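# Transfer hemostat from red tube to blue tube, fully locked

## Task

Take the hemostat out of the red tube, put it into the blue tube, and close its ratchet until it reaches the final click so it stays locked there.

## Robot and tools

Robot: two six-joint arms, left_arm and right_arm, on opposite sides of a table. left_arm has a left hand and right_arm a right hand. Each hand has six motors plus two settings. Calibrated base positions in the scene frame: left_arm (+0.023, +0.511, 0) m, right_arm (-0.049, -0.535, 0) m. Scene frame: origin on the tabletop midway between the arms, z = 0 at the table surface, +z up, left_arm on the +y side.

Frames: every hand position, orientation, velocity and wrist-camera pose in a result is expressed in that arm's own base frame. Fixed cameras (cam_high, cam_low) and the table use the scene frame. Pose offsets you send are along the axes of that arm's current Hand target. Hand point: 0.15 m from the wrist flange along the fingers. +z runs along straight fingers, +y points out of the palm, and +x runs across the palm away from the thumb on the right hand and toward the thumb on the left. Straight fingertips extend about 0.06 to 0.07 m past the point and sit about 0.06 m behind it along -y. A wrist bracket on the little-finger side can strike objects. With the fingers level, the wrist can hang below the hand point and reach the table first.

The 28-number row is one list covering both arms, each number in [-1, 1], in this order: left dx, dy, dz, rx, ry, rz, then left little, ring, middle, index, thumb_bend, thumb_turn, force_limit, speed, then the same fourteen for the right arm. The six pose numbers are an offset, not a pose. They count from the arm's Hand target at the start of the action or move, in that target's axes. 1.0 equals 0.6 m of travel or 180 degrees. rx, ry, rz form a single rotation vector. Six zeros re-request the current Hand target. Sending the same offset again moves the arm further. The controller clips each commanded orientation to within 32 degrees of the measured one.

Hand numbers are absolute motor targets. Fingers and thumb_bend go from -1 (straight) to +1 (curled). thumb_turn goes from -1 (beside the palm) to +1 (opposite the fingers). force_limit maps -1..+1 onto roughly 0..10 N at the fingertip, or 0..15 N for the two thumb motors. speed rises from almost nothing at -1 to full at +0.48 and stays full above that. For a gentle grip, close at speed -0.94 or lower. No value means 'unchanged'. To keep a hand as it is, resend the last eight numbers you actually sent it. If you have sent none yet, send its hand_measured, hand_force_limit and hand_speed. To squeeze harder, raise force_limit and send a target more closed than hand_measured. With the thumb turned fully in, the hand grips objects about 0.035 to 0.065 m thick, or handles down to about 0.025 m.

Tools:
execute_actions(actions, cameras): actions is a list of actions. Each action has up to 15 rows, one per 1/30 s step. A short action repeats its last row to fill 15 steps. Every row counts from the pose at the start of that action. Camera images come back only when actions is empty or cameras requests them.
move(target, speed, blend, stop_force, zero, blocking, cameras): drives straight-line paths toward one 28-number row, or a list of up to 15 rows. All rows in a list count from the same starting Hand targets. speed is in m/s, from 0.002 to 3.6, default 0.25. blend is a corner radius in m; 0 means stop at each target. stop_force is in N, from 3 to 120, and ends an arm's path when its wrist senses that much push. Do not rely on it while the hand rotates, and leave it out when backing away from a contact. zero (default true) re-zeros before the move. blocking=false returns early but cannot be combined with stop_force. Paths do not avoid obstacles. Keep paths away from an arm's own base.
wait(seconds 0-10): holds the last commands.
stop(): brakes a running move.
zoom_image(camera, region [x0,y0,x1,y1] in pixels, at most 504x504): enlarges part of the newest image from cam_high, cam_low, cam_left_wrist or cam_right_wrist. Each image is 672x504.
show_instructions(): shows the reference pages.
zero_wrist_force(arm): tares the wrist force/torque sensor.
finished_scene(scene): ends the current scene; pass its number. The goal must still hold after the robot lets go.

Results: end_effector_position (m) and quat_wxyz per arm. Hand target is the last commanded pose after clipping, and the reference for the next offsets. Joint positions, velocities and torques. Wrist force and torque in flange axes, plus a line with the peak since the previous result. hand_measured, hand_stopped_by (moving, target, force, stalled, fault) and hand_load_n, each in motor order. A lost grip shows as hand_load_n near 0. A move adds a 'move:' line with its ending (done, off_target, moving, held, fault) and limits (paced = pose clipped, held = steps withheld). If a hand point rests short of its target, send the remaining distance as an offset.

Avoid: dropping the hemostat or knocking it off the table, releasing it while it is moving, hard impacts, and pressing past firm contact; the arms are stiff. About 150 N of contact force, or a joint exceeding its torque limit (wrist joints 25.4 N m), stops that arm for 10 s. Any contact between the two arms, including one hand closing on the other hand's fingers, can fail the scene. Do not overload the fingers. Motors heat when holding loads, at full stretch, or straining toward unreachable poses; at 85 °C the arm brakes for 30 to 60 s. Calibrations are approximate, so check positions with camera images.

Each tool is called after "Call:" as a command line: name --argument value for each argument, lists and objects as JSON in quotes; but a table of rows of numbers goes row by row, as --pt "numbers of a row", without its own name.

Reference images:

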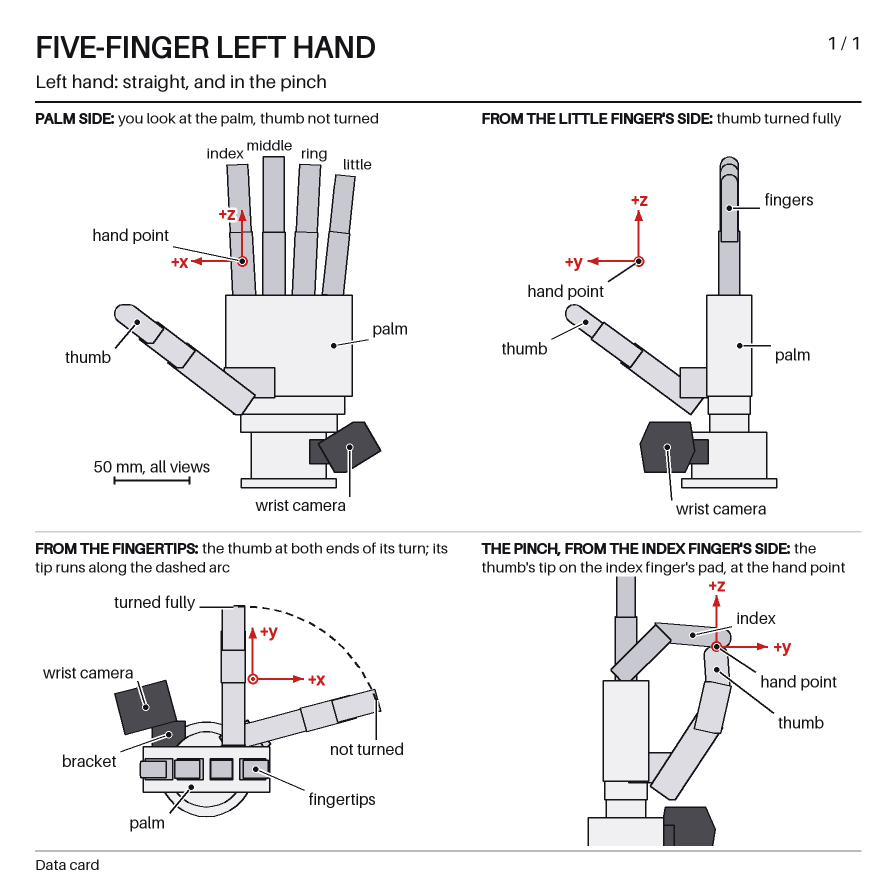

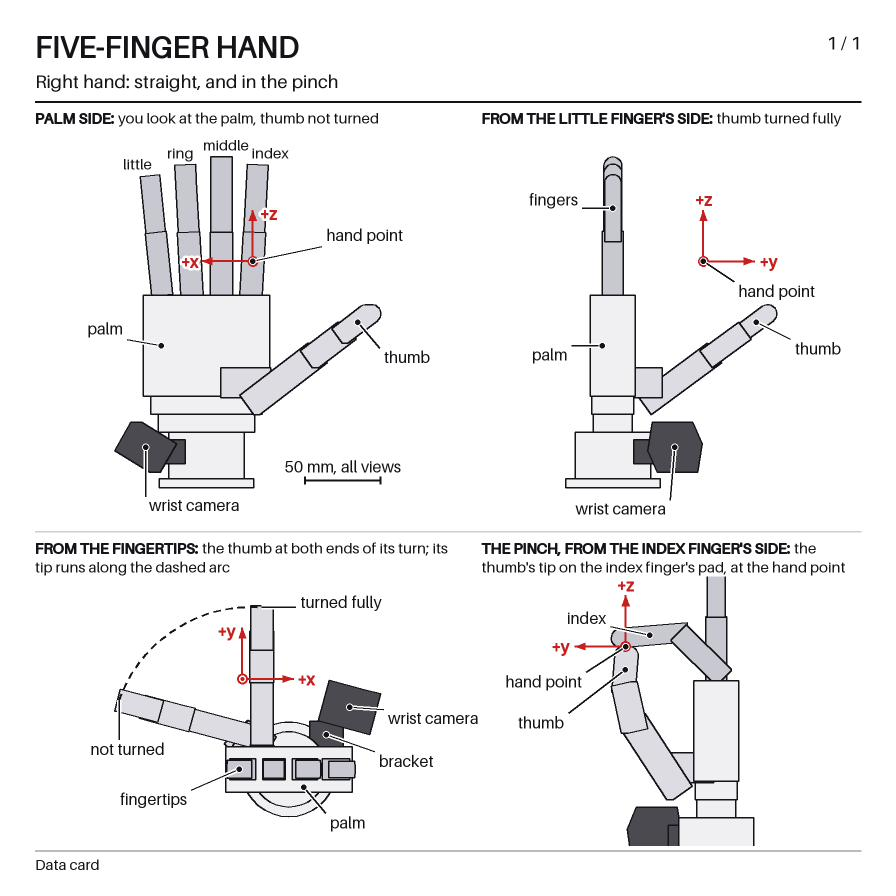

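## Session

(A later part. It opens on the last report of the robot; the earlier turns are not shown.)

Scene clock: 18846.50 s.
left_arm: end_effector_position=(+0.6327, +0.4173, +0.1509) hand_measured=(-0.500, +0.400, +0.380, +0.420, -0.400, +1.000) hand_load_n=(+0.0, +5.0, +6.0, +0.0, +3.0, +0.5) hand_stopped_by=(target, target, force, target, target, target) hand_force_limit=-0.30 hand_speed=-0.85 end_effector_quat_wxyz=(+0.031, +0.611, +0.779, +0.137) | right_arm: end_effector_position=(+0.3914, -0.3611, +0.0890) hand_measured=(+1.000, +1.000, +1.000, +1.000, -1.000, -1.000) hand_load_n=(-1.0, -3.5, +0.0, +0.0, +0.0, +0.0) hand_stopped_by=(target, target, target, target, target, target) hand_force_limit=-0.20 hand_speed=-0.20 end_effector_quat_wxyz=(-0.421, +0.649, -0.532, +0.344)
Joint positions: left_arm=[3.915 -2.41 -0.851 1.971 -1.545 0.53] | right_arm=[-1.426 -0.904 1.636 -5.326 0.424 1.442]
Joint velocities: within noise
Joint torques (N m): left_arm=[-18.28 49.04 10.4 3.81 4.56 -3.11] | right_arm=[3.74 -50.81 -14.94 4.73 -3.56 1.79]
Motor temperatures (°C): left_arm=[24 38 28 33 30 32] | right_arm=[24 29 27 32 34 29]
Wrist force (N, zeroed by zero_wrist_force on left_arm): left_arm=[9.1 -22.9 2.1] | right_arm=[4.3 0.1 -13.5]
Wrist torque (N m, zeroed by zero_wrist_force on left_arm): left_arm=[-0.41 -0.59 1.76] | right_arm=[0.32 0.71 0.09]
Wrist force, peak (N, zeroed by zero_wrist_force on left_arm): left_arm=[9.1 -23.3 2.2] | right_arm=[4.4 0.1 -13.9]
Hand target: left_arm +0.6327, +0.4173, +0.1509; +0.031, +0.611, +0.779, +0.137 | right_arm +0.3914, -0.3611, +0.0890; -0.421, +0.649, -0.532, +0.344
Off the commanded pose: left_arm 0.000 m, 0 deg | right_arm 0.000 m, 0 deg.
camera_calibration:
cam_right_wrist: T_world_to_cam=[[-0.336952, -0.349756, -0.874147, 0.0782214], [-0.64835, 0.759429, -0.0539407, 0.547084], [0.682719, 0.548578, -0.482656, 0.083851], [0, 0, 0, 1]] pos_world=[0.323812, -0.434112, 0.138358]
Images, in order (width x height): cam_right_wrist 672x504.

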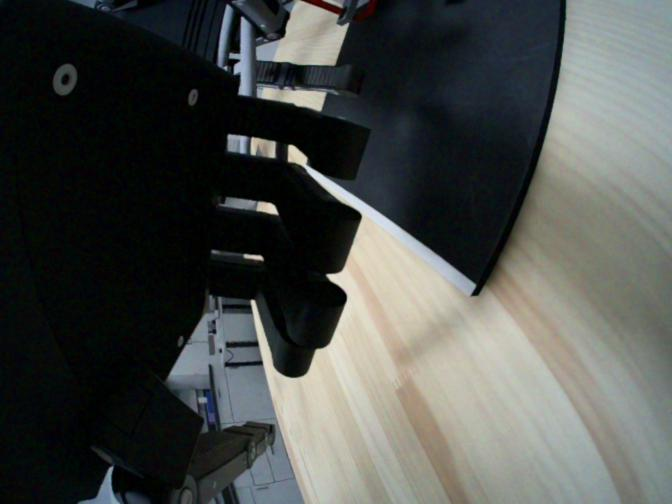

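Call:
move --target '[0,0,0,0,0,0,-0.5,0.3,0.44,0.42,-0.4,1,-0.3,-0.85,0,-0.0046,-0.002,0,0,0,1,1,1,1,-1,-1,-0.2,-0.2]' --speed 0.01 --cameras '["cam_left_wrist"]'

Call:
zoom_image --camera "cam_left_wrist" --region '[320, 80, 450, 180]'

Call:
zoom_image --camera "cam_left_wrist" --region '[140, 0, 520, 380]'

Scene clock: 18888.43 s.
left_arm: end_effector_position=(+0.6327, +0.4173, +0.1509) hand_measured=(-0.500, +0.300, +0.380, +0.420, -0.400, +1.000) hand_load_n=(+0.5, +0.0, +6.0, +0.0, +3.0, +0.5) hand_stopped_by=(target, target, force, target, target, target) hand_force_limit=-0.30 hand_speed=-0.85 end_effector_quat_wxyz=(+0.031, +0.611, +0.779, +0.138) | right_arm: end_effector_position=(+0.3914, -0.3611, +0.0921) hand_measured=(+1.000, +1.000, +1.000, +1.000, -1.000, -1.000) hand_load_n=(-2.5, +0.0, +0.0, +0.0, +0.0, +0.0) hand_stopped_by=(target, target, target, target, target, target) hand_force_limit=-0.20 hand_speed=-0.20 end_effector_quat_wxyz=(-0.421, +0.649, -0.532, +0.344)
Joint positions: left_arm=[3.915 -2.41 -0.851 1.971 -1.545 0.53] | right_arm=[-1.426 -0.909 1.635 -5.32 0.424 1.442]
Joint torques (N m): left_arm=[-15.26 48.78 10.16 1.38 2 -3.05] | right_arm=[17.82 -45.03 -18.29 4.09 -3.88 2.05]
Wrist force (N, zeroed by zero_wrist_force on left_arm): left_arm=[4.6 -10.4 -2.8] | right_arm=[4.1 2.5 -4.8]
Wrist torque (N m, zeroed by zero_wrist_force on left_arm): left_arm=[0.02 -0.67 0.91] | right_arm=[0.11 0.34 0.19]
Wrist force, peak (N, zeroed by zero_wrist_force on left_arm): left_arm=[9.2 -23.3 2.3] | right_arm=[4.7 7.1 -12.1]
Hand target: left_arm +0.6327, +0.4173, +0.1509; +0.031, +0.611, +0.779, +0.137 | right_arm +0.3914, -0.3611, +0.0920; -0.421, +0.649, -0.532, +0.344
Off the commanded pose: left_arm 0.000 m, 0 deg | right_arm 0.000 m, 0 deg.
move: done
camera_calibration:
cam_left_wrist: T_world_to_cam=[[-0.974002, 0.0257201, -0.225074, 0.636284], [-0.0981498, 0.84753, 0.521593, -0.349535], [0.204172, 0.530123, -0.822972, -0.111769], [0, 0, 0, 1]] pos_world=[0.608256, 0.339128, 0.233543]
Images, in order (width x height): cam_left_wrist 672x504.

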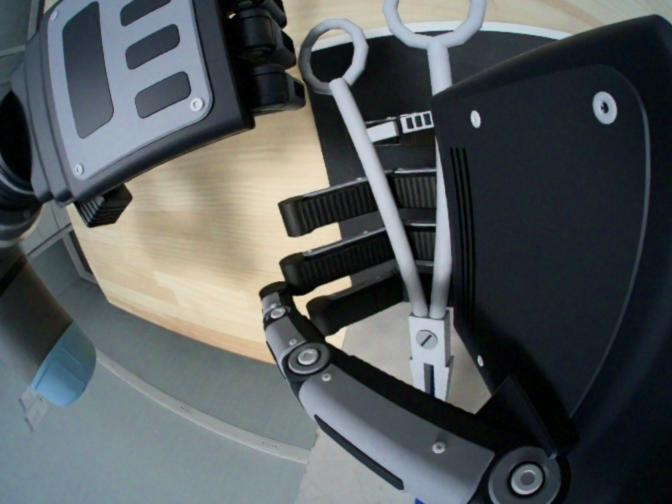

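Scaled by 3.877 from the camera's 672x504 image, which has a finer 960x720 frame.

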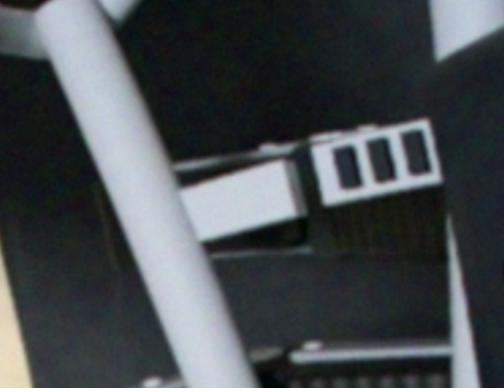

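Scaled by 1.326 from the camera's 672x504 image, which has a finer 960x720 frame.

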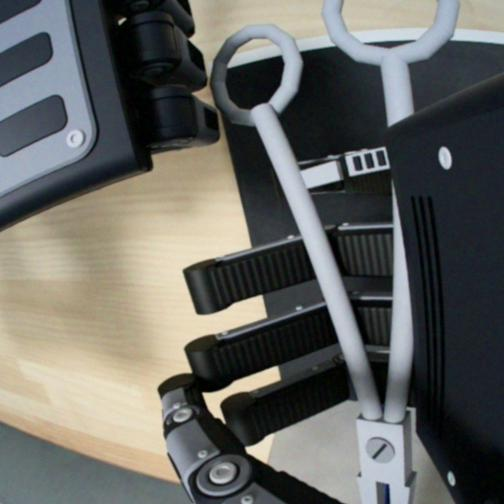

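Call:
move --target '[0,0,0,0,0,0,-0.5,0.3,0.44,0.42,-0.4,1,-0.3,-0.85,0,-0.00136,0.00304,0,0,0,1,1,1,1,-1,-1,-0.2,-0.2]' --speed 0.006 --stop_force 20 --cameras '["cam_left_wrist"]'

Call:
zoom_image --camera "cam_left_wrist" --region '[320, 80, 450, 180]'

Call:
zoom_image --camera "cam_left_wrist" --region '[140, 0, 520, 380]'

Scene clock: 18903.00 s.
left_arm: end_effector_position=(+0.6327, +0.4173, +0.1509) hand_measured=(-0.500, +0.300, +0.380, +0.420, -0.400, +1.000) hand_load_n=(+0.0, +4.5, +6.0, +0.5, +3.0, +0.0) hand_stopped_by=(target, target, force, target, target, target) hand_force_limit=-0.30 hand_speed=-0.85 end_effector_quat_wxyz=(+0.031, +0.611, +0.779, +0.137) | right_arm: end_effector_position=(+0.3934, -0.3607, +0.0920) hand_measured=(+1.000, +1.000, +1.000, +1.000, -1.000, -1.000) hand_load_n=(-2.0, +0.0, +0.0, +0.0, +0.0, +0.0) hand_stopped_by=(target, target, target, target, target, target) hand_force_limit=-0.20 hand_speed=-0.20 end_effector_quat_wxyz=(-0.421, +0.649, -0.532, +0.344)
Joint positions: left_arm=[3.915 -2.41 -0.851 1.971 -1.545 0.53] | right_arm=[-1.422 -0.909 1.633 -5.327 0.423 1.453]
Joint torques (N m): left_arm=[7.31 50.35 9.73 -0.16 0.54 -2.33] | right_arm=[-3.17 -50.96 -11.33 4 -3.26 -1.63]
Wrist force (N, zeroed by zero_wrist_force on left_arm): left_arm=[4.3 -7.5 4.7] | right_arm=[-1.5 -2.2 -4.1]
Wrist torque (N m, zeroed by zero_wrist_force on left_arm): left_arm=[-0.05 -0.25 0.65] | right_arm=[-0.06 0.33 -0.31]
Wrist force, peak (N, zeroed by zero_wrist_force on left_arm): left_arm=[5.1 -11.7 -3.1] | right_arm=[4.9 2.6 -5.5]
Hand target: left_arm +0.6327, +0.4173, +0.1509; +0.031, +0.611, +0.779, +0.137 | right_arm +0.3934, -0.3607, +0.0920; -0.421, +0.649, -0.532, +0.344
Off the commanded pose: left_arm 0.000 m, 0 deg | right_arm 0.000 m, 0 deg.
move: done
camera_calibration:
cam_left_wrist: T_world_to_cam=[[-0.974046, 0.0256021, -0.224896, 0.63631], [-0.0981463, 0.847548, 0.521565, -0.349537], [0.203963, 0.530101, -0.823038, -0.111619], [0, 0, 0, 1]] pos_world=[0.608256, 0.339127, 0.233543]
Images, in order (width x height): cam_left_wrist 672x504.

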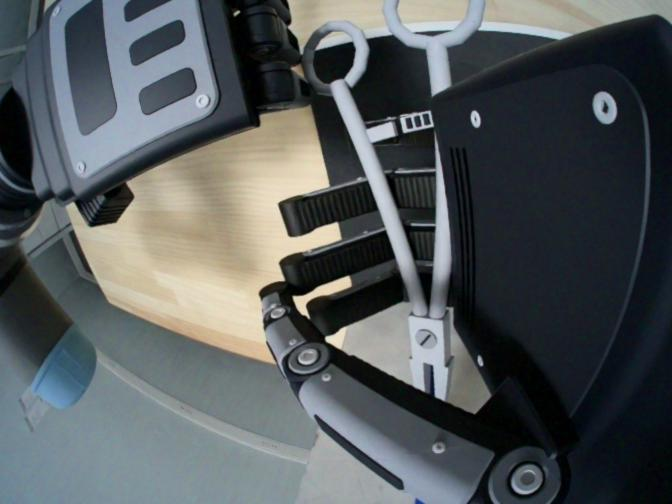

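Scaled by 3.877 from the camera's 672x504 image, which has a finer 960x720 frame.

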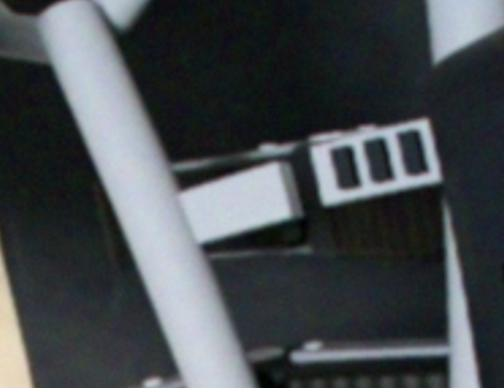

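Scaled by 1.326 from the camera's 672x504 image, which has a finer 960x720 frame.

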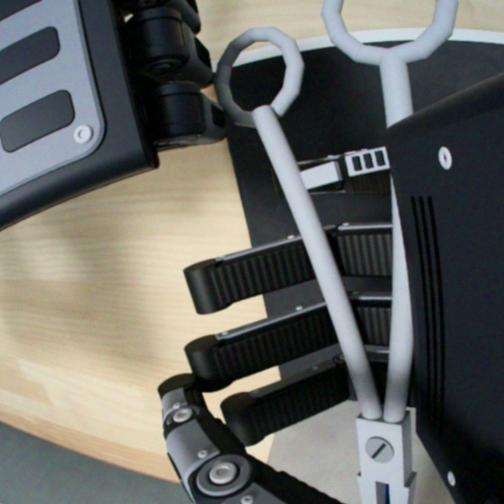

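Call:
move --pt "0 0 0 0 0 0 -0.5 0.301 0.44 0.42 -0.4 1 -0.3 -0.85 0 0.00816 -0.01824 0 0 0 1 1 1 1 -1 -1 -0.2 -0.2" --pt "0 0 0 0 0 0 -0.5 0.301 0.44 0.42 -0.4 1 -0.3 -0.85 -0.1333 0.0136 -0.0304 0 0 0 1 1 1 1 -1 -1 -0.2 -0.2" --speed '[0.02,0.06]' --blend '[0.003,0]' --cameras '["cam_right_wrist","cam_left_wrist"]'

Scene clock: 19066.67 s.
left_arm: end_effector_position=(+0.6327, +0.4173, +0.1509) hand_measured=(-0.500, +0.300, +0.380, +0.420, -0.400, +1.000) hand_load_n=(+0.0, +0.0, +6.0, +0.0, +3.0, +0.5) hand_stopped_by=(target, target, force, target, target, target) hand_force_limit=-0.30 hand_speed=-0.85 end_effector_quat_wxyz=(+0.031, +0.611, +0.779, +0.137) | right_arm: end_effector_position=(+0.3580, -0.2863, +0.0922) hand_measured=(+1.000, +1.000, +1.000, +1.000, -1.000, -1.000) hand_load_n=(+0.0, +0.0, +0.0, +0.0, +0.0, +0.0) hand_stopped_by=(target, target, target, target, target, target) hand_force_limit=-0.20 hand_speed=-0.20 end_effector_quat_wxyz=(-0.421, +0.649, -0.532, +0.344)
Joint positions: left_arm=[3.915 -2.41 -0.851 1.971 -1.545 0.53] | right_arm=[-1.486 -1.035 1.918 -5.349 0.434 1.302]
Joint torques (N m): left_arm=[7.61 50.9 11.1 -3.45 0.49 1.91] | right_arm=[11.93 -18.83 -10.2 4.85 -1.47 2.9]
Wrist force (N, zeroed by zero_wrist_force on left_arm): left_arm=[2.5 2.1 1.2] | right_arm=[-0.9 -1.0 2.7]
Wrist torque (N m, zeroed by zero_wrist_force on left_arm): left_arm=[0.24 -0.29 0.05] | right_arm=[-0.19 -0.03 -0.17]
Wrist force, peak (N, zeroed by zero_wrist_force on left_arm): left_arm=[4.6 -7.7 5.0] | right_arm=[-1.1 -5.7 -0.9]
Hand target: left_arm +0.6327, +0.4173, +0.1509; +0.031, +0.611, +0.779, +0.137 | right_arm +0.3581, -0.2862, +0.0922; -0.421, +0.649, -0.532, +0.344
Off the commanded pose: left_arm 0.000 m, 0 deg | right_arm 0.000 m, 0 deg.
move: done; blend cut to 0 m at target 1
camera_calibration:
cam_left_wrist: T_world_to_cam=[[-0.974042, 0.0256165, -0.224914, 0.636306], [-0.0981543, 0.84752, 0.521609, -0.349532], [0.203981, 0.530145, -0.823006, -0.111651], [0, 0, 0, 1]] pos_world=[0.608256, 0.339127, 0.233543]
cam_right_wrist: T_world_to_cam=[[-0.336973, -0.350064, -0.874016, 0.0958355], [-0.648329, 0.759428, -0.0542084, 0.468894], [0.682729, 0.548383, -0.482863, 0.0670539], [0, 0, 0, 1]] pos_world=[0.290512, -0.359314, 0.141558]
Images, in order (width x height): cam_left_wrist 672x504, cam_right_wrist 672x504.

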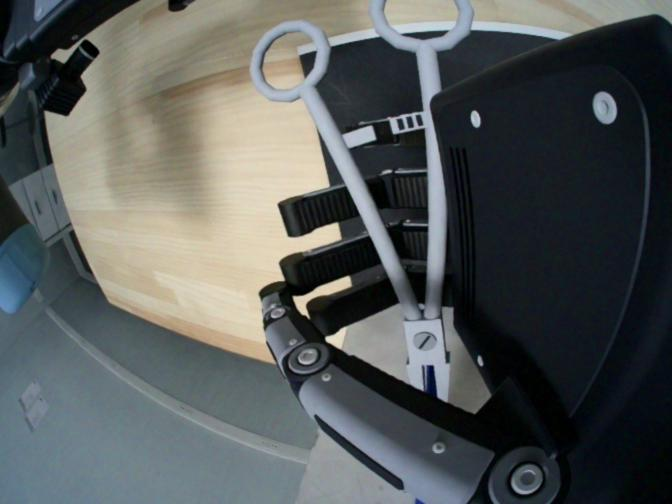

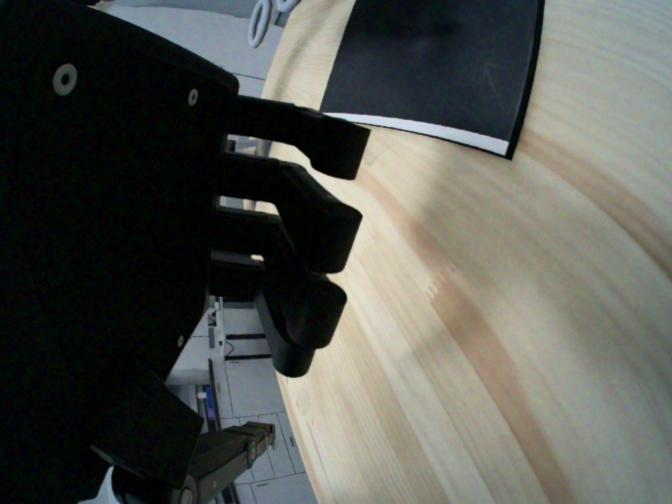

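Call:
move --target '[0,0,0,0,0,0,-0.5,0.301,0.44,0.42,-0.4,1,-0.3,-0.85,0,0,0,0,0.1522,0.0678,1,1,1,1,-1,-1,-0.2,-0.2]' --speed 0.15 --cameras '["cam_right_wrist"]'

Call:
zoom_image --camera "cam_left_wrist" --region '[320, 80, 450, 180]'

Scene clock: 19084.27 s.
left_arm: end_effector_position=(+0.6327, +0.4173, +0.1509) hand_measured=(-0.500, +0.300, +0.380, +0.420, -0.400, +1.000) hand_load_n=(+0.0, +0.0, +6.0, +0.0, +3.0, +0.0) hand_stopped_by=(target, target, force, target, target, target) hand_force_limit=-0.30 hand_speed=-0.85 end_effector_quat_wxyz=(+0.031, +0.611, +0.779, +0.137) | right_arm: end_effector_position=(+0.3581, -0.2861, +0.0922) hand_measured=(+1.000, +1.000, +1.000, +1.000, -1.000, -1.000) hand_load_n=(+0.0, +0.0, +0.0, +0.0, +0.0, +0.0) hand_stopped_by=(target, target, target, target, target, target) hand_force_limit=-0.20 hand_speed=-0.20 end_effector_quat_wxyz=(+0.317, -0.489, +0.682, -0.441)
Joint positions: left_arm=[3.915 -2.41 -0.851 1.971 -1.545 0.53] | right_arm=[-1.486 -1.45 2.205 -6.195 0.579 2.389]
Joint torques (N m): left_arm=[7.48 52.2 12.7 -3.35 0.63 2.26] | right_arm=[-11.51 -13.7 -19.56 -0.28 -1.21 1.46]
Wrist force (N, zeroed by zero_wrist_force on left_arm): left_arm=[2.9 2.5 0.9] | right_arm=[-0.9 -0.9 2.9]
Wrist torque (N m, zeroed by zero_wrist_force on left_arm): left_arm=[0.34 -0.36 0.06] | right_arm=[-0.17 -0.03 -0.13]
Wrist force, peak (N, zeroed by zero_wrist_force on left_arm): left_arm=[2.9 2.5 1.6] | right_arm=[-0.8 -1.2 3.1]
Hand target: left_arm +0.6327, +0.4173, +0.1509; +0.031, +0.611, +0.779, +0.137 | right_arm +0.3581, -0.2862, +0.0922; +0.317, -0.489, +0.682, -0.442
Off the commanded pose: left_arm 0.000 m, 0 deg | right_arm 0.000 m, 0 deg.
move: done
camera_calibration:
cam_right_wrist: T_world_to_cam=[[-0.467479, -0.135157, -0.873611, 0.204157], [-0.182318, 0.981738, -0.0543256, 0.365446], [0.864999, 0.133879, -0.483583, -0.116942], [0, 0, 0, 1]] pos_world=[0.263222, -0.315523, 0.141656]
Images, in order (width x height): cam_right_wrist 672x504.

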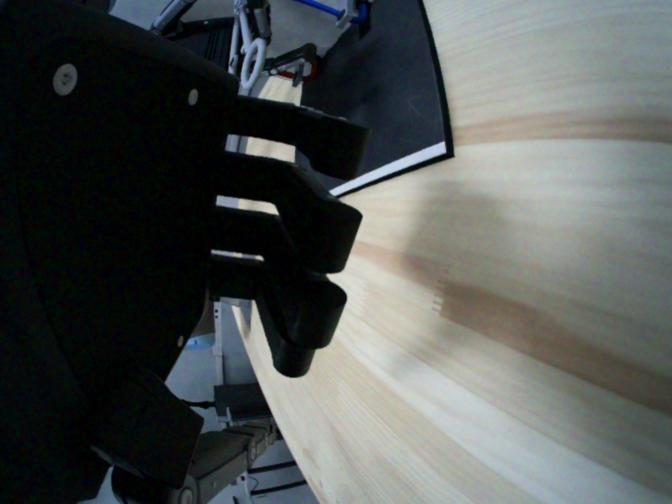

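This scene's latest camera images include none from cam_left_wrist. They are from: cam_right_wrist. cam_left_wrist's image comes with the result of a call that names it in "cameras".

Call:
zoom_image --camera "cam_right_wrist" --region '[200, 0, 300, 90]'

Scaled by 5.040 from the camera's 672x504 image, which has a finer 960x720 frame.

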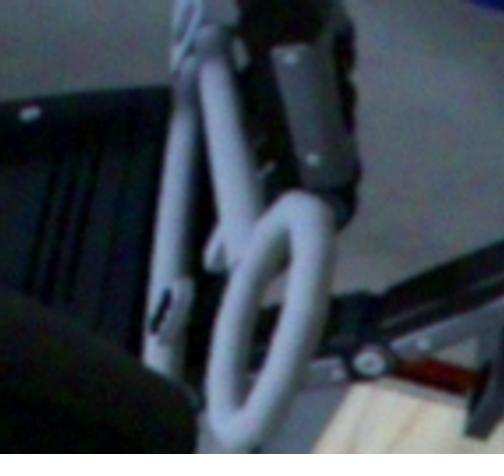

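Call:
zoom_image --camera "cam_right_wrist" --region '[222, 30, 262, 80]'

Scaled by 10.080 from the camera's 672x504 image, which has a finer 960x720 frame.

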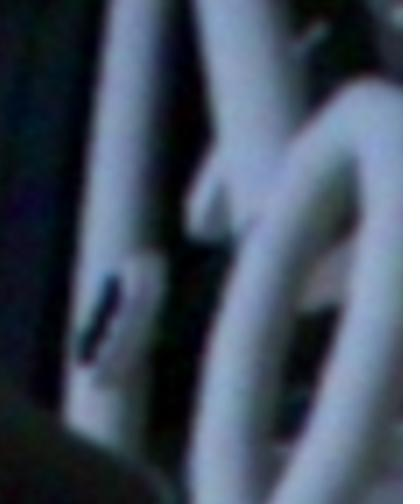

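Call:
execute_actions --actions '[]' --cameras '["cam_left_wrist","cam_high"]'

Call:
zoom_image --camera "cam_left_wrist" --region '[320, 80, 450, 180]'

Call:
zoom_image --camera "cam_left_wrist" --region '[140, 0, 520, 380]'

Call:
zoom_image --camera "cam_left_wrist" --region '[400, 300, 520, 420]'

Call:
zoom_image --camera "cam_high" --region '[320, 280, 370, 335]'

Scene clock: 19185.30 s.
left_arm: end_effector_position=(+0.6327, +0.4173, +0.1509) hand_measured=(-0.500, +0.300, +0.380, +0.420, -0.400, +1.000) hand_load_n=(+0.0, +0.0, +6.0, +0.0, +3.0, +0.5) hand_stopped_by=(target, target, force, target, target, target) hand_force_limit=-0.30 hand_speed=-0.85 end_effector_quat_wxyz=(+0.031, +0.611, +0.779, +0.137) | right_arm: end_effector_position=(+0.3581, -0.2862, +0.0922) hand_measured=(+1.000, +1.000, +1.000, +1.000, -1.000, -1.000) hand_load_n=(+0.0, +0.0, +0.0, +0.0, +0.0, +0.0) hand_stopped_by=(target, target, target, target, target, target) hand_force_limit=-0.20 hand_speed=-0.20 end_effector_quat_wxyz=(+0.317, -0.489, +0.682, -0.442)
Joint positions: left_arm=[3.915 -2.41 -0.851 1.971 -1.545 0.53] | right_arm=[-1.486 -1.45 2.205 -6.195 0.58 2.389]
Joint velocities: within noise
Joint torques (N m): left_arm=[7.27 52.65 12.96 -3.39 0.58 2.2] | right_arm=[-11.9 -6.05 -15.26 -0.9 1.48 2.59]
Motor temperatures (°C): left_arm=[24 38 28 33 30 32] | right_arm=[24 29 27 32 34 29]
Wrist force (N, zeroed by zero_wrist_force on left_arm): left_arm=[2.8 2.2 1.2] | right_arm=[-0.7 -1.0 2.7]
Wrist torque (N m, zeroed by zero_wrist_force on left_arm): left_arm=[0.28 -0.33 0.06] | right_arm=[-0.18 -0.06 -0.12]
Wrist force, peak (N, zeroed by zero_wrist_force on left_arm): left_arm=[2.9 2.7 1.4] | right_arm=[-1.0 -1.0 3.1]
Hand target: left_arm +0.6327, +0.4173, +0.1509; +0.031, +0.611, +0.779, +0.137 | right_arm +0.3581, -0.2862, +0.0922; +0.317, -0.489, +0.682, -0.442
Off the commanded pose: left_arm 0.000 m, 0 deg | right_arm 0.000 m, 0 deg.
camera_calibration:
cam_left_wrist: T_world_to_cam=[[-0.974042, 0.0256165, -0.224914, 0.636306], [-0.0981543, 0.84752, 0.521609, -0.349532], [0.203981, 0.530145, -0.823006, -0.111651], [0, 0, 0, 1]] pos_world=[0.608256, 0.339127, 0.233543]
Images, in order (width x height): cam_high 672x504, cam_left_wrist 672x504.

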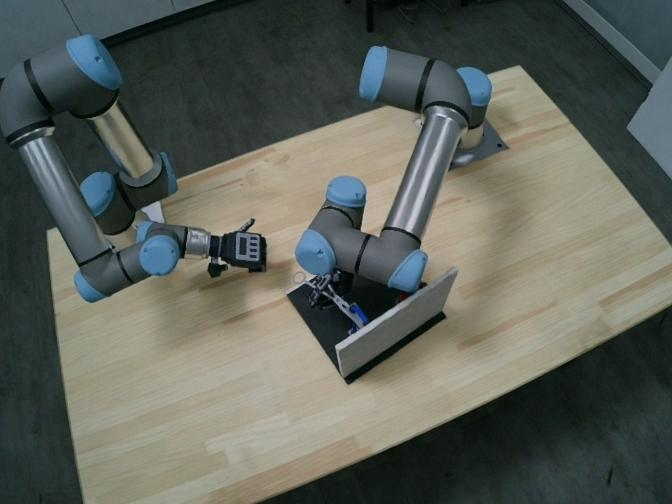

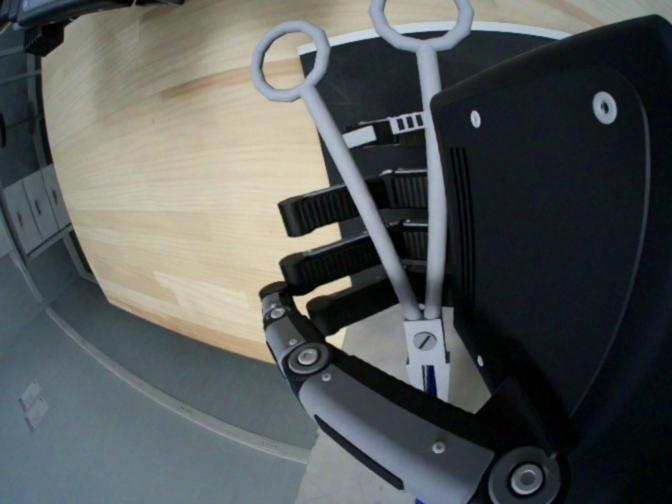

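Scaled by 3.877 from the camera's 672x504 image, which has a finer 960x720 frame.

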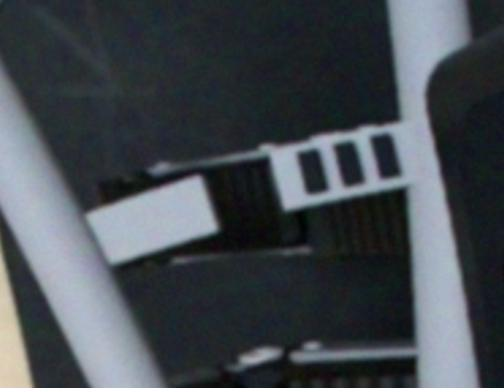

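Scaled by 1.326 from the camera's 672x504 image, which has a finer 960x720 frame.

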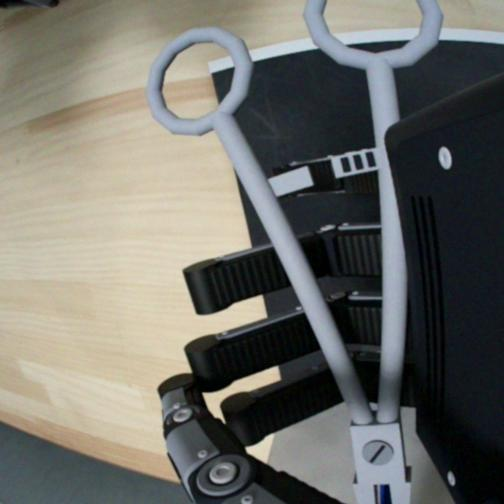

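Scaled by 4.200 from the camera's 672x504 image, which has a finer 960x720 frame.

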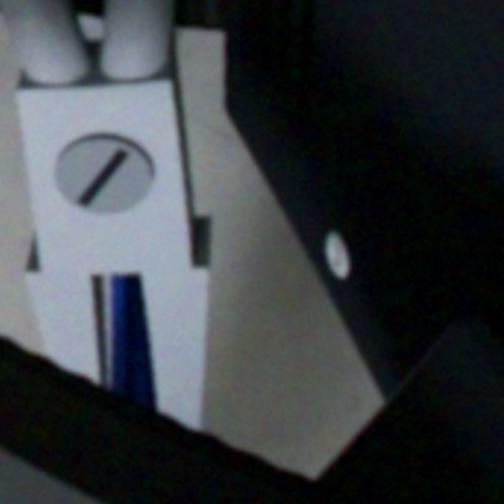

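Scaled by 9.164 from the camera's 672x504 image, which has a finer 960x720 frame.

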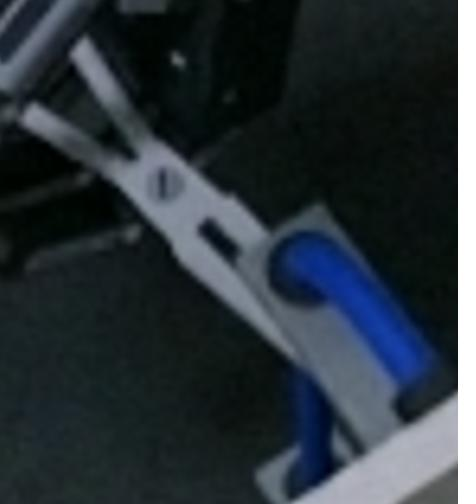

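Call:
move --target '[0,0,0,0,0,0,-0.5,0.50,0.44,0.42,-0.4,1,-0.3,-0.9,0,0,0,0,0,0,1,1,1,1,-1,-1,-0.2,-0.2]' --cameras '["cam_left_wrist"]'

Call:
zoom_image --camera "cam_left_wrist" --region '[140, 0, 520, 380]'

Scene clock: 19366.93 s.
left_arm: end_effector_position=(+0.6327, +0.4173, +0.1509) hand_measured=(-0.500, +0.500, +0.380, +0.420, -0.400, +1.000) hand_load_n=(+0.0, +1.0, +6.0, +0.5, +3.0, +0.5) hand_stopped_by=(target, target, force, target, target, target) hand_force_limit=-0.30 hand_speed=-0.90 end_effector_quat_wxyz=(+0.031, +0.611, +0.779, +0.137) | right_arm: end_effector_position=(+0.3581, -0.2862, +0.0921) hand_measured=(+1.000, +1.000, +1.000, +1.000, -1.000, -1.000) hand_load_n=(+0.0, +0.0, +0.0, +0.0, +0.0, +0.0) hand_stopped_by=(target, target, target, target, target, target) hand_force_limit=-0.20 hand_speed=-0.20 end_effector_quat_wxyz=(+0.317, -0.489, +0.682, -0.442)
Joint positions: left_arm=[3.915 -2.41 -0.851 1.971 -1.545 0.53] | right_arm=[-1.486 -1.45 2.205 -6.195 0.58 2.389]
Joint torques (N m): left_arm=[8.08 53.6 14.39 -3.26 0.66 2.18] | right_arm=[-11.02 -6.43 -12.18 1 0.67 0.51]
Wrist force (N, zeroed by zero_wrist_force on left_arm): left_arm=[2.4 2.4 1.8] | right_arm=[-0.7 -0.9 2.9]
Wrist torque (N m, zeroed by zero_wrist_force on left_arm): left_arm=[0.28 -0.31 0.04] | right_arm=[-0.19 -0.05 -0.13]
Wrist force, peak (N, zeroed by zero_wrist_force on left_arm): left_arm=[2.9 2.5 1.2] | right_arm=[-0.9 -0.9 3.3]
Hand target: left_arm +0.6327, +0.4173, +0.1509; +0.031, +0.611, +0.779, +0.137 | right_arm +0.3581, -0.2862, +0.0922; +0.317, -0.489, +0.682, -0.442
Off the commanded pose: left_arm 0.000 m, 0 deg | right_arm 0.000 m, 0 deg.
move: done
camera_calibration:
cam_left_wrist: T_world_to_cam=[[-0.974042, 0.0256165, -0.224914, 0.636306], [-0.0981543, 0.84752, 0.521609, -0.349532], [0.203981, 0.530145, -0.823006, -0.111651], [0, 0, 0, 1]] pos_world=[0.608256, 0.339127, 0.233543]
Images, in order (width x height): cam_left_wrist 672x504.

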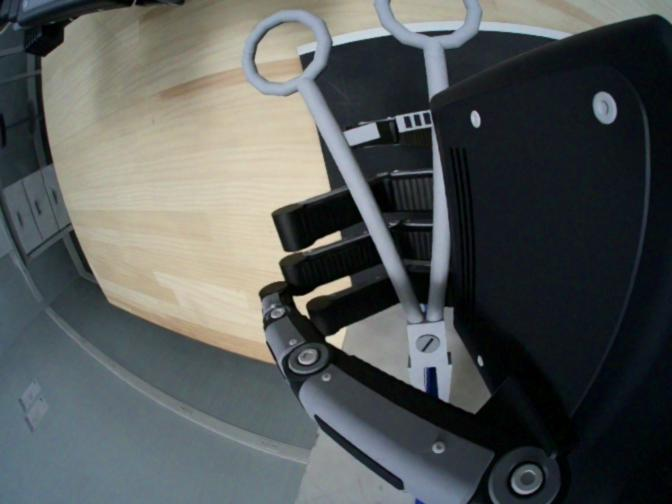

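Scaled by 1.326 from the camera's 672x504 image, which has a finer 960x720 frame.

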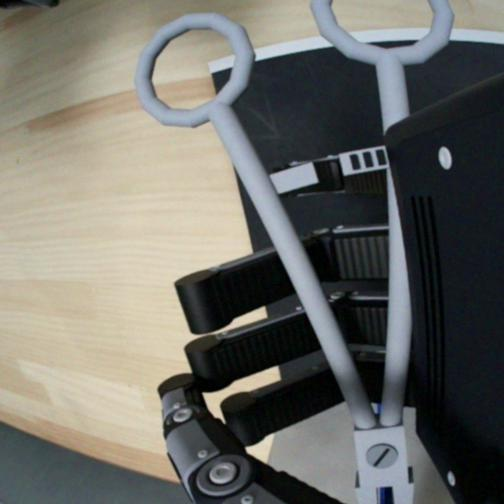

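Call:
move --target '[0,0,0,0,0,0,-0.5,0.56,0.44,0.42,-0.4,1,-0.3,-0.9,0,0,0,0,-0.1522,-0.0678,1,1,1,1,-1,-1,-0.2,-0.2]' --speed 0.15

Call:
move --target '[0,0,0,0,0,0,-0.5,0.56,0.44,0.42,-0.4,1,-0.3,-0.9,0.1332,-0.0051,-0.0103,0.0444,0,0,1,1,1,1,-1,-1,-0.2,-0.2]' --speed 0.05 --stop_force 8 --cameras '["cam_left_wrist","cam_right_wrist"]'

Call:
zoom_image --camera "cam_left_wrist" --region '[140, 0, 520, 380]'

Scene clock: 19418.40 s.
left_arm: end_effector_position=(+0.6327, +0.4173, +0.1509) hand_measured=(-0.500, +0.560, +0.380, +0.420, -0.400, +1.000) hand_load_n=(+0.0, +2.5, +6.0, +0.0, +3.0, +0.5) hand_stopped_by=(target, target, force, target, target, target) hand_force_limit=-0.30 hand_speed=-0.90 end_effector_quat_wxyz=(+0.031, +0.611, +0.779, +0.137) | right_arm: end_effector_position=(+0.3581, -0.2861, +0.0921) hand_measured=(+1.000, +1.000, +1.000, +1.000, -1.000, -1.000) hand_load_n=(+0.5, +0.0, +0.0, +0.0, +0.0, +0.0) hand_stopped_by=(target, target, target, target, target, target) hand_force_limit=-0.20 hand_speed=-0.20 end_effector_quat_wxyz=(-0.421, +0.649, -0.532, +0.344)
Joint positions: left_arm=[3.915 -2.41 -0.851 1.971 -1.545 0.53] | right_arm=[-1.485 -1.034 1.918 -5.349 0.434 1.302]
Joint torques (N m): left_arm=[7.22 54.51 15.16 -3.42 0.69 2.22] | right_arm=[-10.58 -44.55 -4.43 4.75 -3.18 -1.82]
Wrist force (N, zeroed by zero_wrist_force on left_arm): left_arm=[2.4 2.3 2.1] | right_arm=[-0.9 -0.9 2.8]
Wrist torque (N m, zeroed by zero_wrist_force on left_arm): left_arm=[0.28 -0.36 0.05] | right_arm=[-0.18 -0.03 -0.25]
Wrist force, peak (N, zeroed by zero_wrist_force on left_arm): left_arm=[2.4 2.6 2.3] | right_arm=[-0.8 -0.9 3.3]
Hand target: left_arm +0.6327, +0.4173, +0.1509; +0.031, +0.611, +0.779, +0.137 | right_arm +0.3581, -0.2862, +0.0922; -0.421, +0.649, -0.532, +0.344
Off the commanded pose: left_arm 0.000 m, 0 deg | right_arm 0.000 m, 0 deg.
move: done

Scene clock: 19421.13 s.
left_arm: end_effector_position=(+0.6327, +0.4173, +0.1509) hand_measured=(-0.500, +0.560, +0.380, +0.420, -0.400, +1.000) hand_load_n=(+0.0, +2.5, +6.0, +0.0, +3.0, +0.0) hand_stopped_by=(target, target, force, target, target, target) hand_force_limit=-0.30 hand_speed=-0.90 end_effector_quat_wxyz=(+0.031, +0.611, +0.779, +0.137) | right_arm: end_effector_position=(+0.3694, -0.3654, +0.0973) hand_measured=(+1.000, +1.000, +1.000, +1.000, -1.000, -1.000) hand_load_n=(+0.0, +0.0, +0.0, +0.0, +0.0, +0.0) hand_stopped_by=(target, target, target, target, target, target) hand_force_limit=-0.20 hand_speed=-0.20 end_effector_quat_wxyz=(-0.465, +0.618, -0.507, +0.381)
Joint positions: left_arm=[3.915 -2.41 -0.851 1.971 -1.545 0.53] | right_arm=[-1.519 -0.841 1.711 -5.114 0.316 1.084]
Joint torques (N m): left_arm=[7.39 54.33 16.13 -3.31 0.67 2.24] | right_arm=[11.31 -52.44 -7.47 1.58 1.14 2.96]
Wrist force (N, zeroed by zero_wrist_force on left_arm): left_arm=[2.5 2.2 2.2] | right_arm=[-0.5 -1.2 3.1]
Wrist torque (N m, zeroed by zero_wrist_force on left_arm): left_arm=[0.25 -0.37 0.06] | right_arm=[-0.22 -0.10 -0.19]
Wrist force, peak (N, zeroed by zero_wrist_force on left_arm): left_arm=[2.6 2.8 2.3] | right_arm=[-1.3 -1.2 3.1]
Hand target: left_arm +0.6327, +0.4173, +0.1509; +0.031, +0.611, +0.779, +0.137 | right_arm +0.3694, -0.3654, +0.0973; -0.465, +0.618, -0.507, +0.381
Off the commanded pose: left_arm 0.000 m, 0 deg | right_arm 0.000 m, 0 deg.
move: done
camera_calibration:
cam_left_wrist: T_world_to_cam=[[-0.974042, 0.0256165, -0.224914, 0.636306], [-0.0981543, 0.84752, 0.521609, -0.349532], [0.203981, 0.530145, -0.823006, -0.111651], [0, 0, 0, 1]] pos_world=[0.608256, 0.339127, 0.233543]
cam_right_wrist: T_world_to_cam=[[-0.214031, -0.325087, -0.921146, 0.0447767], [-0.636226, 0.761944, -0.121072, 0.539562], [0.74122, 0.560143, -0.369908, 0.0768206], [0, 0, 0, 1]] pos_world=[0.295926, -0.43959, 0.134988]
Images, in order (width x height): cam_left_wrist 672x504, cam_right_wrist 672x504.

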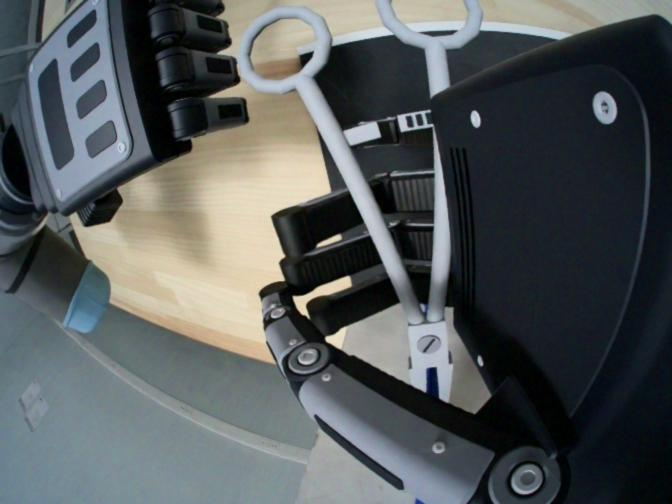

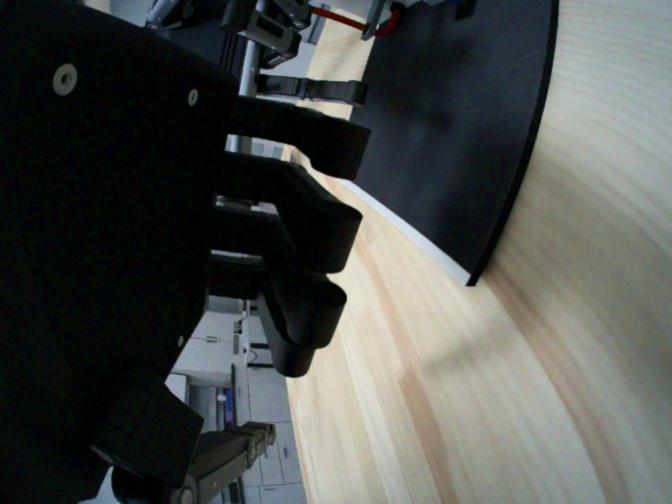

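Scaled by 1.326 from the camera's 672x504 image, which has a finer 960x720 frame.

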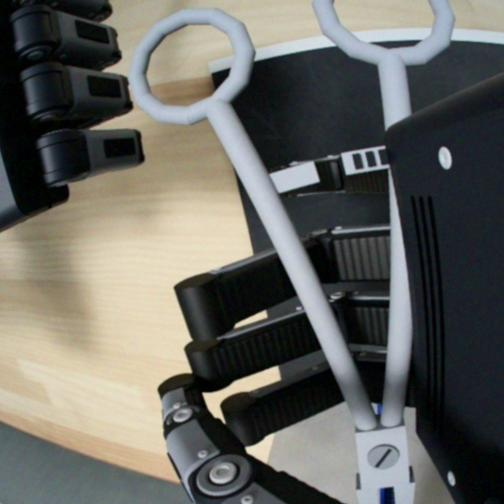

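Call:
move --target '[0,0,0,0,0,0,-0.5,0.56,0.44,0.42,-0.4,1,-0.3,-0.9,0,-0.00275,0.00961,0,0,0,1,1,1,1,-1,-1,-0.2,-0.2]' --speed 0.012 --stop_force 6 --cameras '["cam_left_wrist"]'

Call:
zoom_image --camera "cam_left_wrist" --region '[140, 0, 520, 380]'

Scene clock: 19437.03 s.
left_arm: end_effector_position=(+0.6327, +0.4173, +0.1509) hand_measured=(-0.500, +0.560, +0.380, +0.420, -0.400, +1.000) hand_load_n=(+0.0, +2.5, +6.0, +0.0, +3.0, +0.5) hand_stopped_by=(target, target, force, target, target, target) hand_force_limit=-0.30 hand_speed=-0.90 end_effector_quat_wxyz=(+0.031, +0.611, +0.779, +0.137) | right_arm: end_effector_position=(+0.3753, -0.3642, +0.0973) hand_measured=(+1.000, +1.000, +1.000, +1.000, -1.000, -1.000) hand_load_n=(+0.0, +0.0, +0.0, +0.0, +0.0, +0.0) hand_stopped_by=(target, target, target, target, target, target) hand_force_limit=-0.20 hand_speed=-0.20 end_effector_quat_wxyz=(-0.465, +0.618, -0.507, +0.381)
Joint positions: left_arm=[3.915 -2.41 -0.851 1.971 -1.545 0.53] | right_arm=[-1.506 -0.843 1.703 -5.141 0.31 1.123]
Joint torques (N m): left_arm=[7.36 55.19 16.14 -3.2 0.66 2.15] | right_arm=[-10.71 -45.48 -1.79 4.69 1.31 -2.74]
Wrist force (N, zeroed by zero_wrist_force on left_arm): left_arm=[2.5 2.9 2.3] | right_arm=[-0.6 -1.0 3.0]
Wrist torque (N m, zeroed by zero_wrist_force on left_arm): left_arm=[0.36 -0.38 0.05] | right_arm=[-0.19 -0.10 -0.22]
Wrist force, peak (N, zeroed by zero_wrist_force on left_arm): left_arm=[2.6 2.9 2.4] | right_arm=[-0.8 -1.0 3.3]
Hand target: left_arm +0.6327, +0.4173, +0.1509; +0.031, +0.611, +0.779, +0.137 | right_arm +0.3753, -0.3642, +0.0973; -0.465, +0.618, -0.507, +0.381
Off the commanded pose: left_arm 0.000 m, 0 deg | right_arm 0.000 m, 0 deg.
move: done
camera_calibration:
cam_left_wrist: T_world_to_cam=[[-0.974042, 0.0256165, -0.224914, 0.636306], [-0.0981543, 0.84752, 0.521609, -0.349532], [0.203981, 0.530145, -0.823006, -0.111651], [0, 0, 0, 1]] pos_world=[0.608256, 0.339127, 0.233543]
Images, in order (width x height): cam_left_wrist 672x504.

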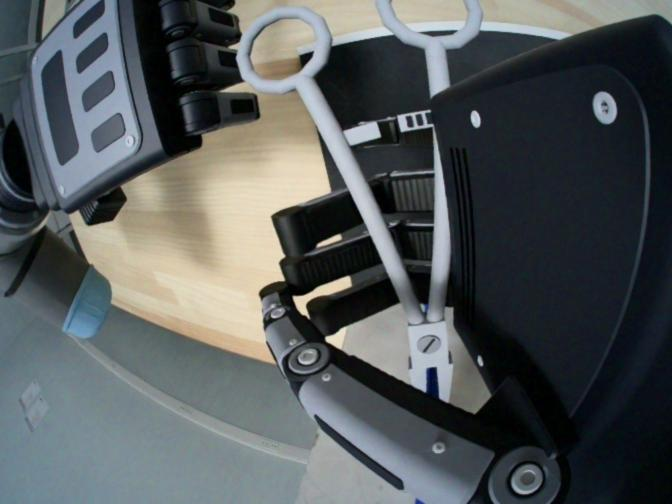

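Scaled by 1.326 from the camera's 672x504 image, which has a finer 960x720 frame.

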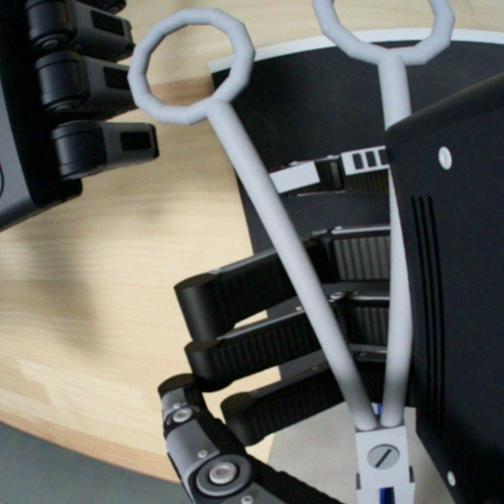

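Call:
move --target '[0,0,0,0,0,0,-0.5,0.56,0.44,0.42,-0.4,1,-0.3,-0.9,0,-0.0023,0.00801,0,0,0,1,1,1,1,-1,-1,-0.2,-0.2]' --speed 0.012 --stop_force 8 --cameras '["cam_left_wrist"]'

Call:
zoom_image --camera "cam_left_wrist" --region '[140, 0, 520, 380]'

Scene clock: 19455.00 s.
left_arm: end_effector_position=(+0.6327, +0.4173, +0.1509) hand_measured=(-0.500, +0.560, +0.380, +0.420, -0.400, +1.000) hand_load_n=(+0.0, +2.5, +6.0, +0.0, +3.0, +0.5) hand_stopped_by=(target, target, force, target, target, target) hand_force_limit=-0.30 hand_speed=-0.90 end_effector_quat_wxyz=(+0.031, +0.611, +0.779, +0.137) | right_arm: end_effector_position=(+0.3802, -0.3633, +0.0973) hand_measured=(+1.000, +1.000, +1.000, +1.000, -1.000, -1.000) hand_load_n=(+0.0, +0.0, +0.0, +0.0, +0.0, +0.0) hand_stopped_by=(target, target, target, target, target, target) hand_force_limit=-0.20 hand_speed=-0.20 end_effector_quat_wxyz=(-0.465, +0.618, -0.507, +0.381)
Joint positions: left_arm=[3.915 -2.41 -0.851 1.971 -1.545 0.53] | right_arm=[-1.495 -0.845 1.695 -5.163 0.306 1.156]
Joint torques (N m): left_arm=[7.09 55.8 18.19 -3.21 0.72 2.29] | right_arm=[-9.2 -48.29 -1.68 4.79 1.2 -2.85]
Wrist force (N, zeroed by zero_wrist_force on left_arm): left_arm=[2.3 2.5 2.2] | right_arm=[-0.9 -0.8 2.9]
Wrist torque (N m, zeroed by zero_wrist_force on left_arm): left_arm=[0.31 -0.35 0.04] | right_arm=[-0.16 -0.05 -0.24]
Wrist force, peak (N, zeroed by zero_wrist_force on left_arm): left_arm=[2.5 2.8 2.1] | right_arm=[-0.8 -1.2 3.2]
Hand target: left_arm +0.6327, +0.4173, +0.1509; +0.031, +0.611, +0.779, +0.137 | right_arm +0.3802, -0.3632, +0.0973; -0.465, +0.618, -0.507, +0.381
Off the commanded pose: left_arm 0.000 m, 0 deg | right_arm 0.000 m, 0 deg.
move: done
camera_calibration:
cam_left_wrist: T_world_to_cam=[[-0.974042, 0.0256165, -0.224914, 0.636306], [-0.0981543, 0.84752, 0.521609, -0.349532], [0.203981, 0.530145, -0.823006, -0.111651], [0, 0, 0, 1]] pos_world=[0.608256, 0.339127, 0.233543]
Images, in order (width x height): cam_left_wrist 672x504.

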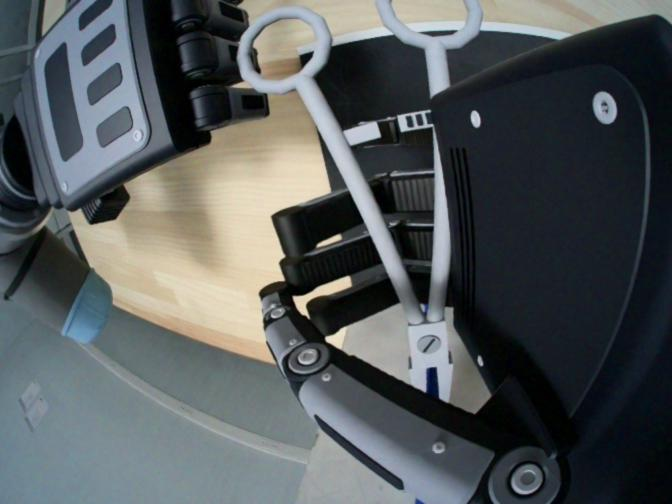

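Scaled by 1.326 from the camera's 672x504 image, which has a finer 960x720 frame.

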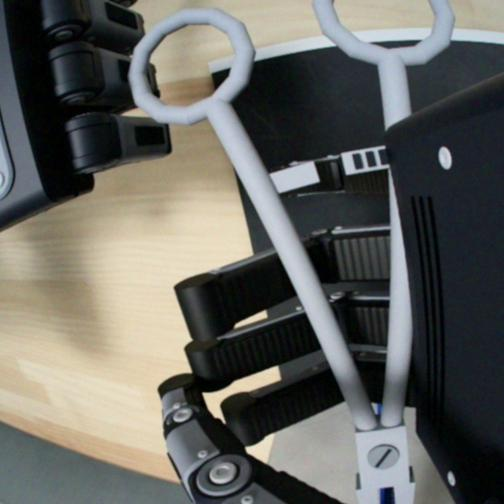

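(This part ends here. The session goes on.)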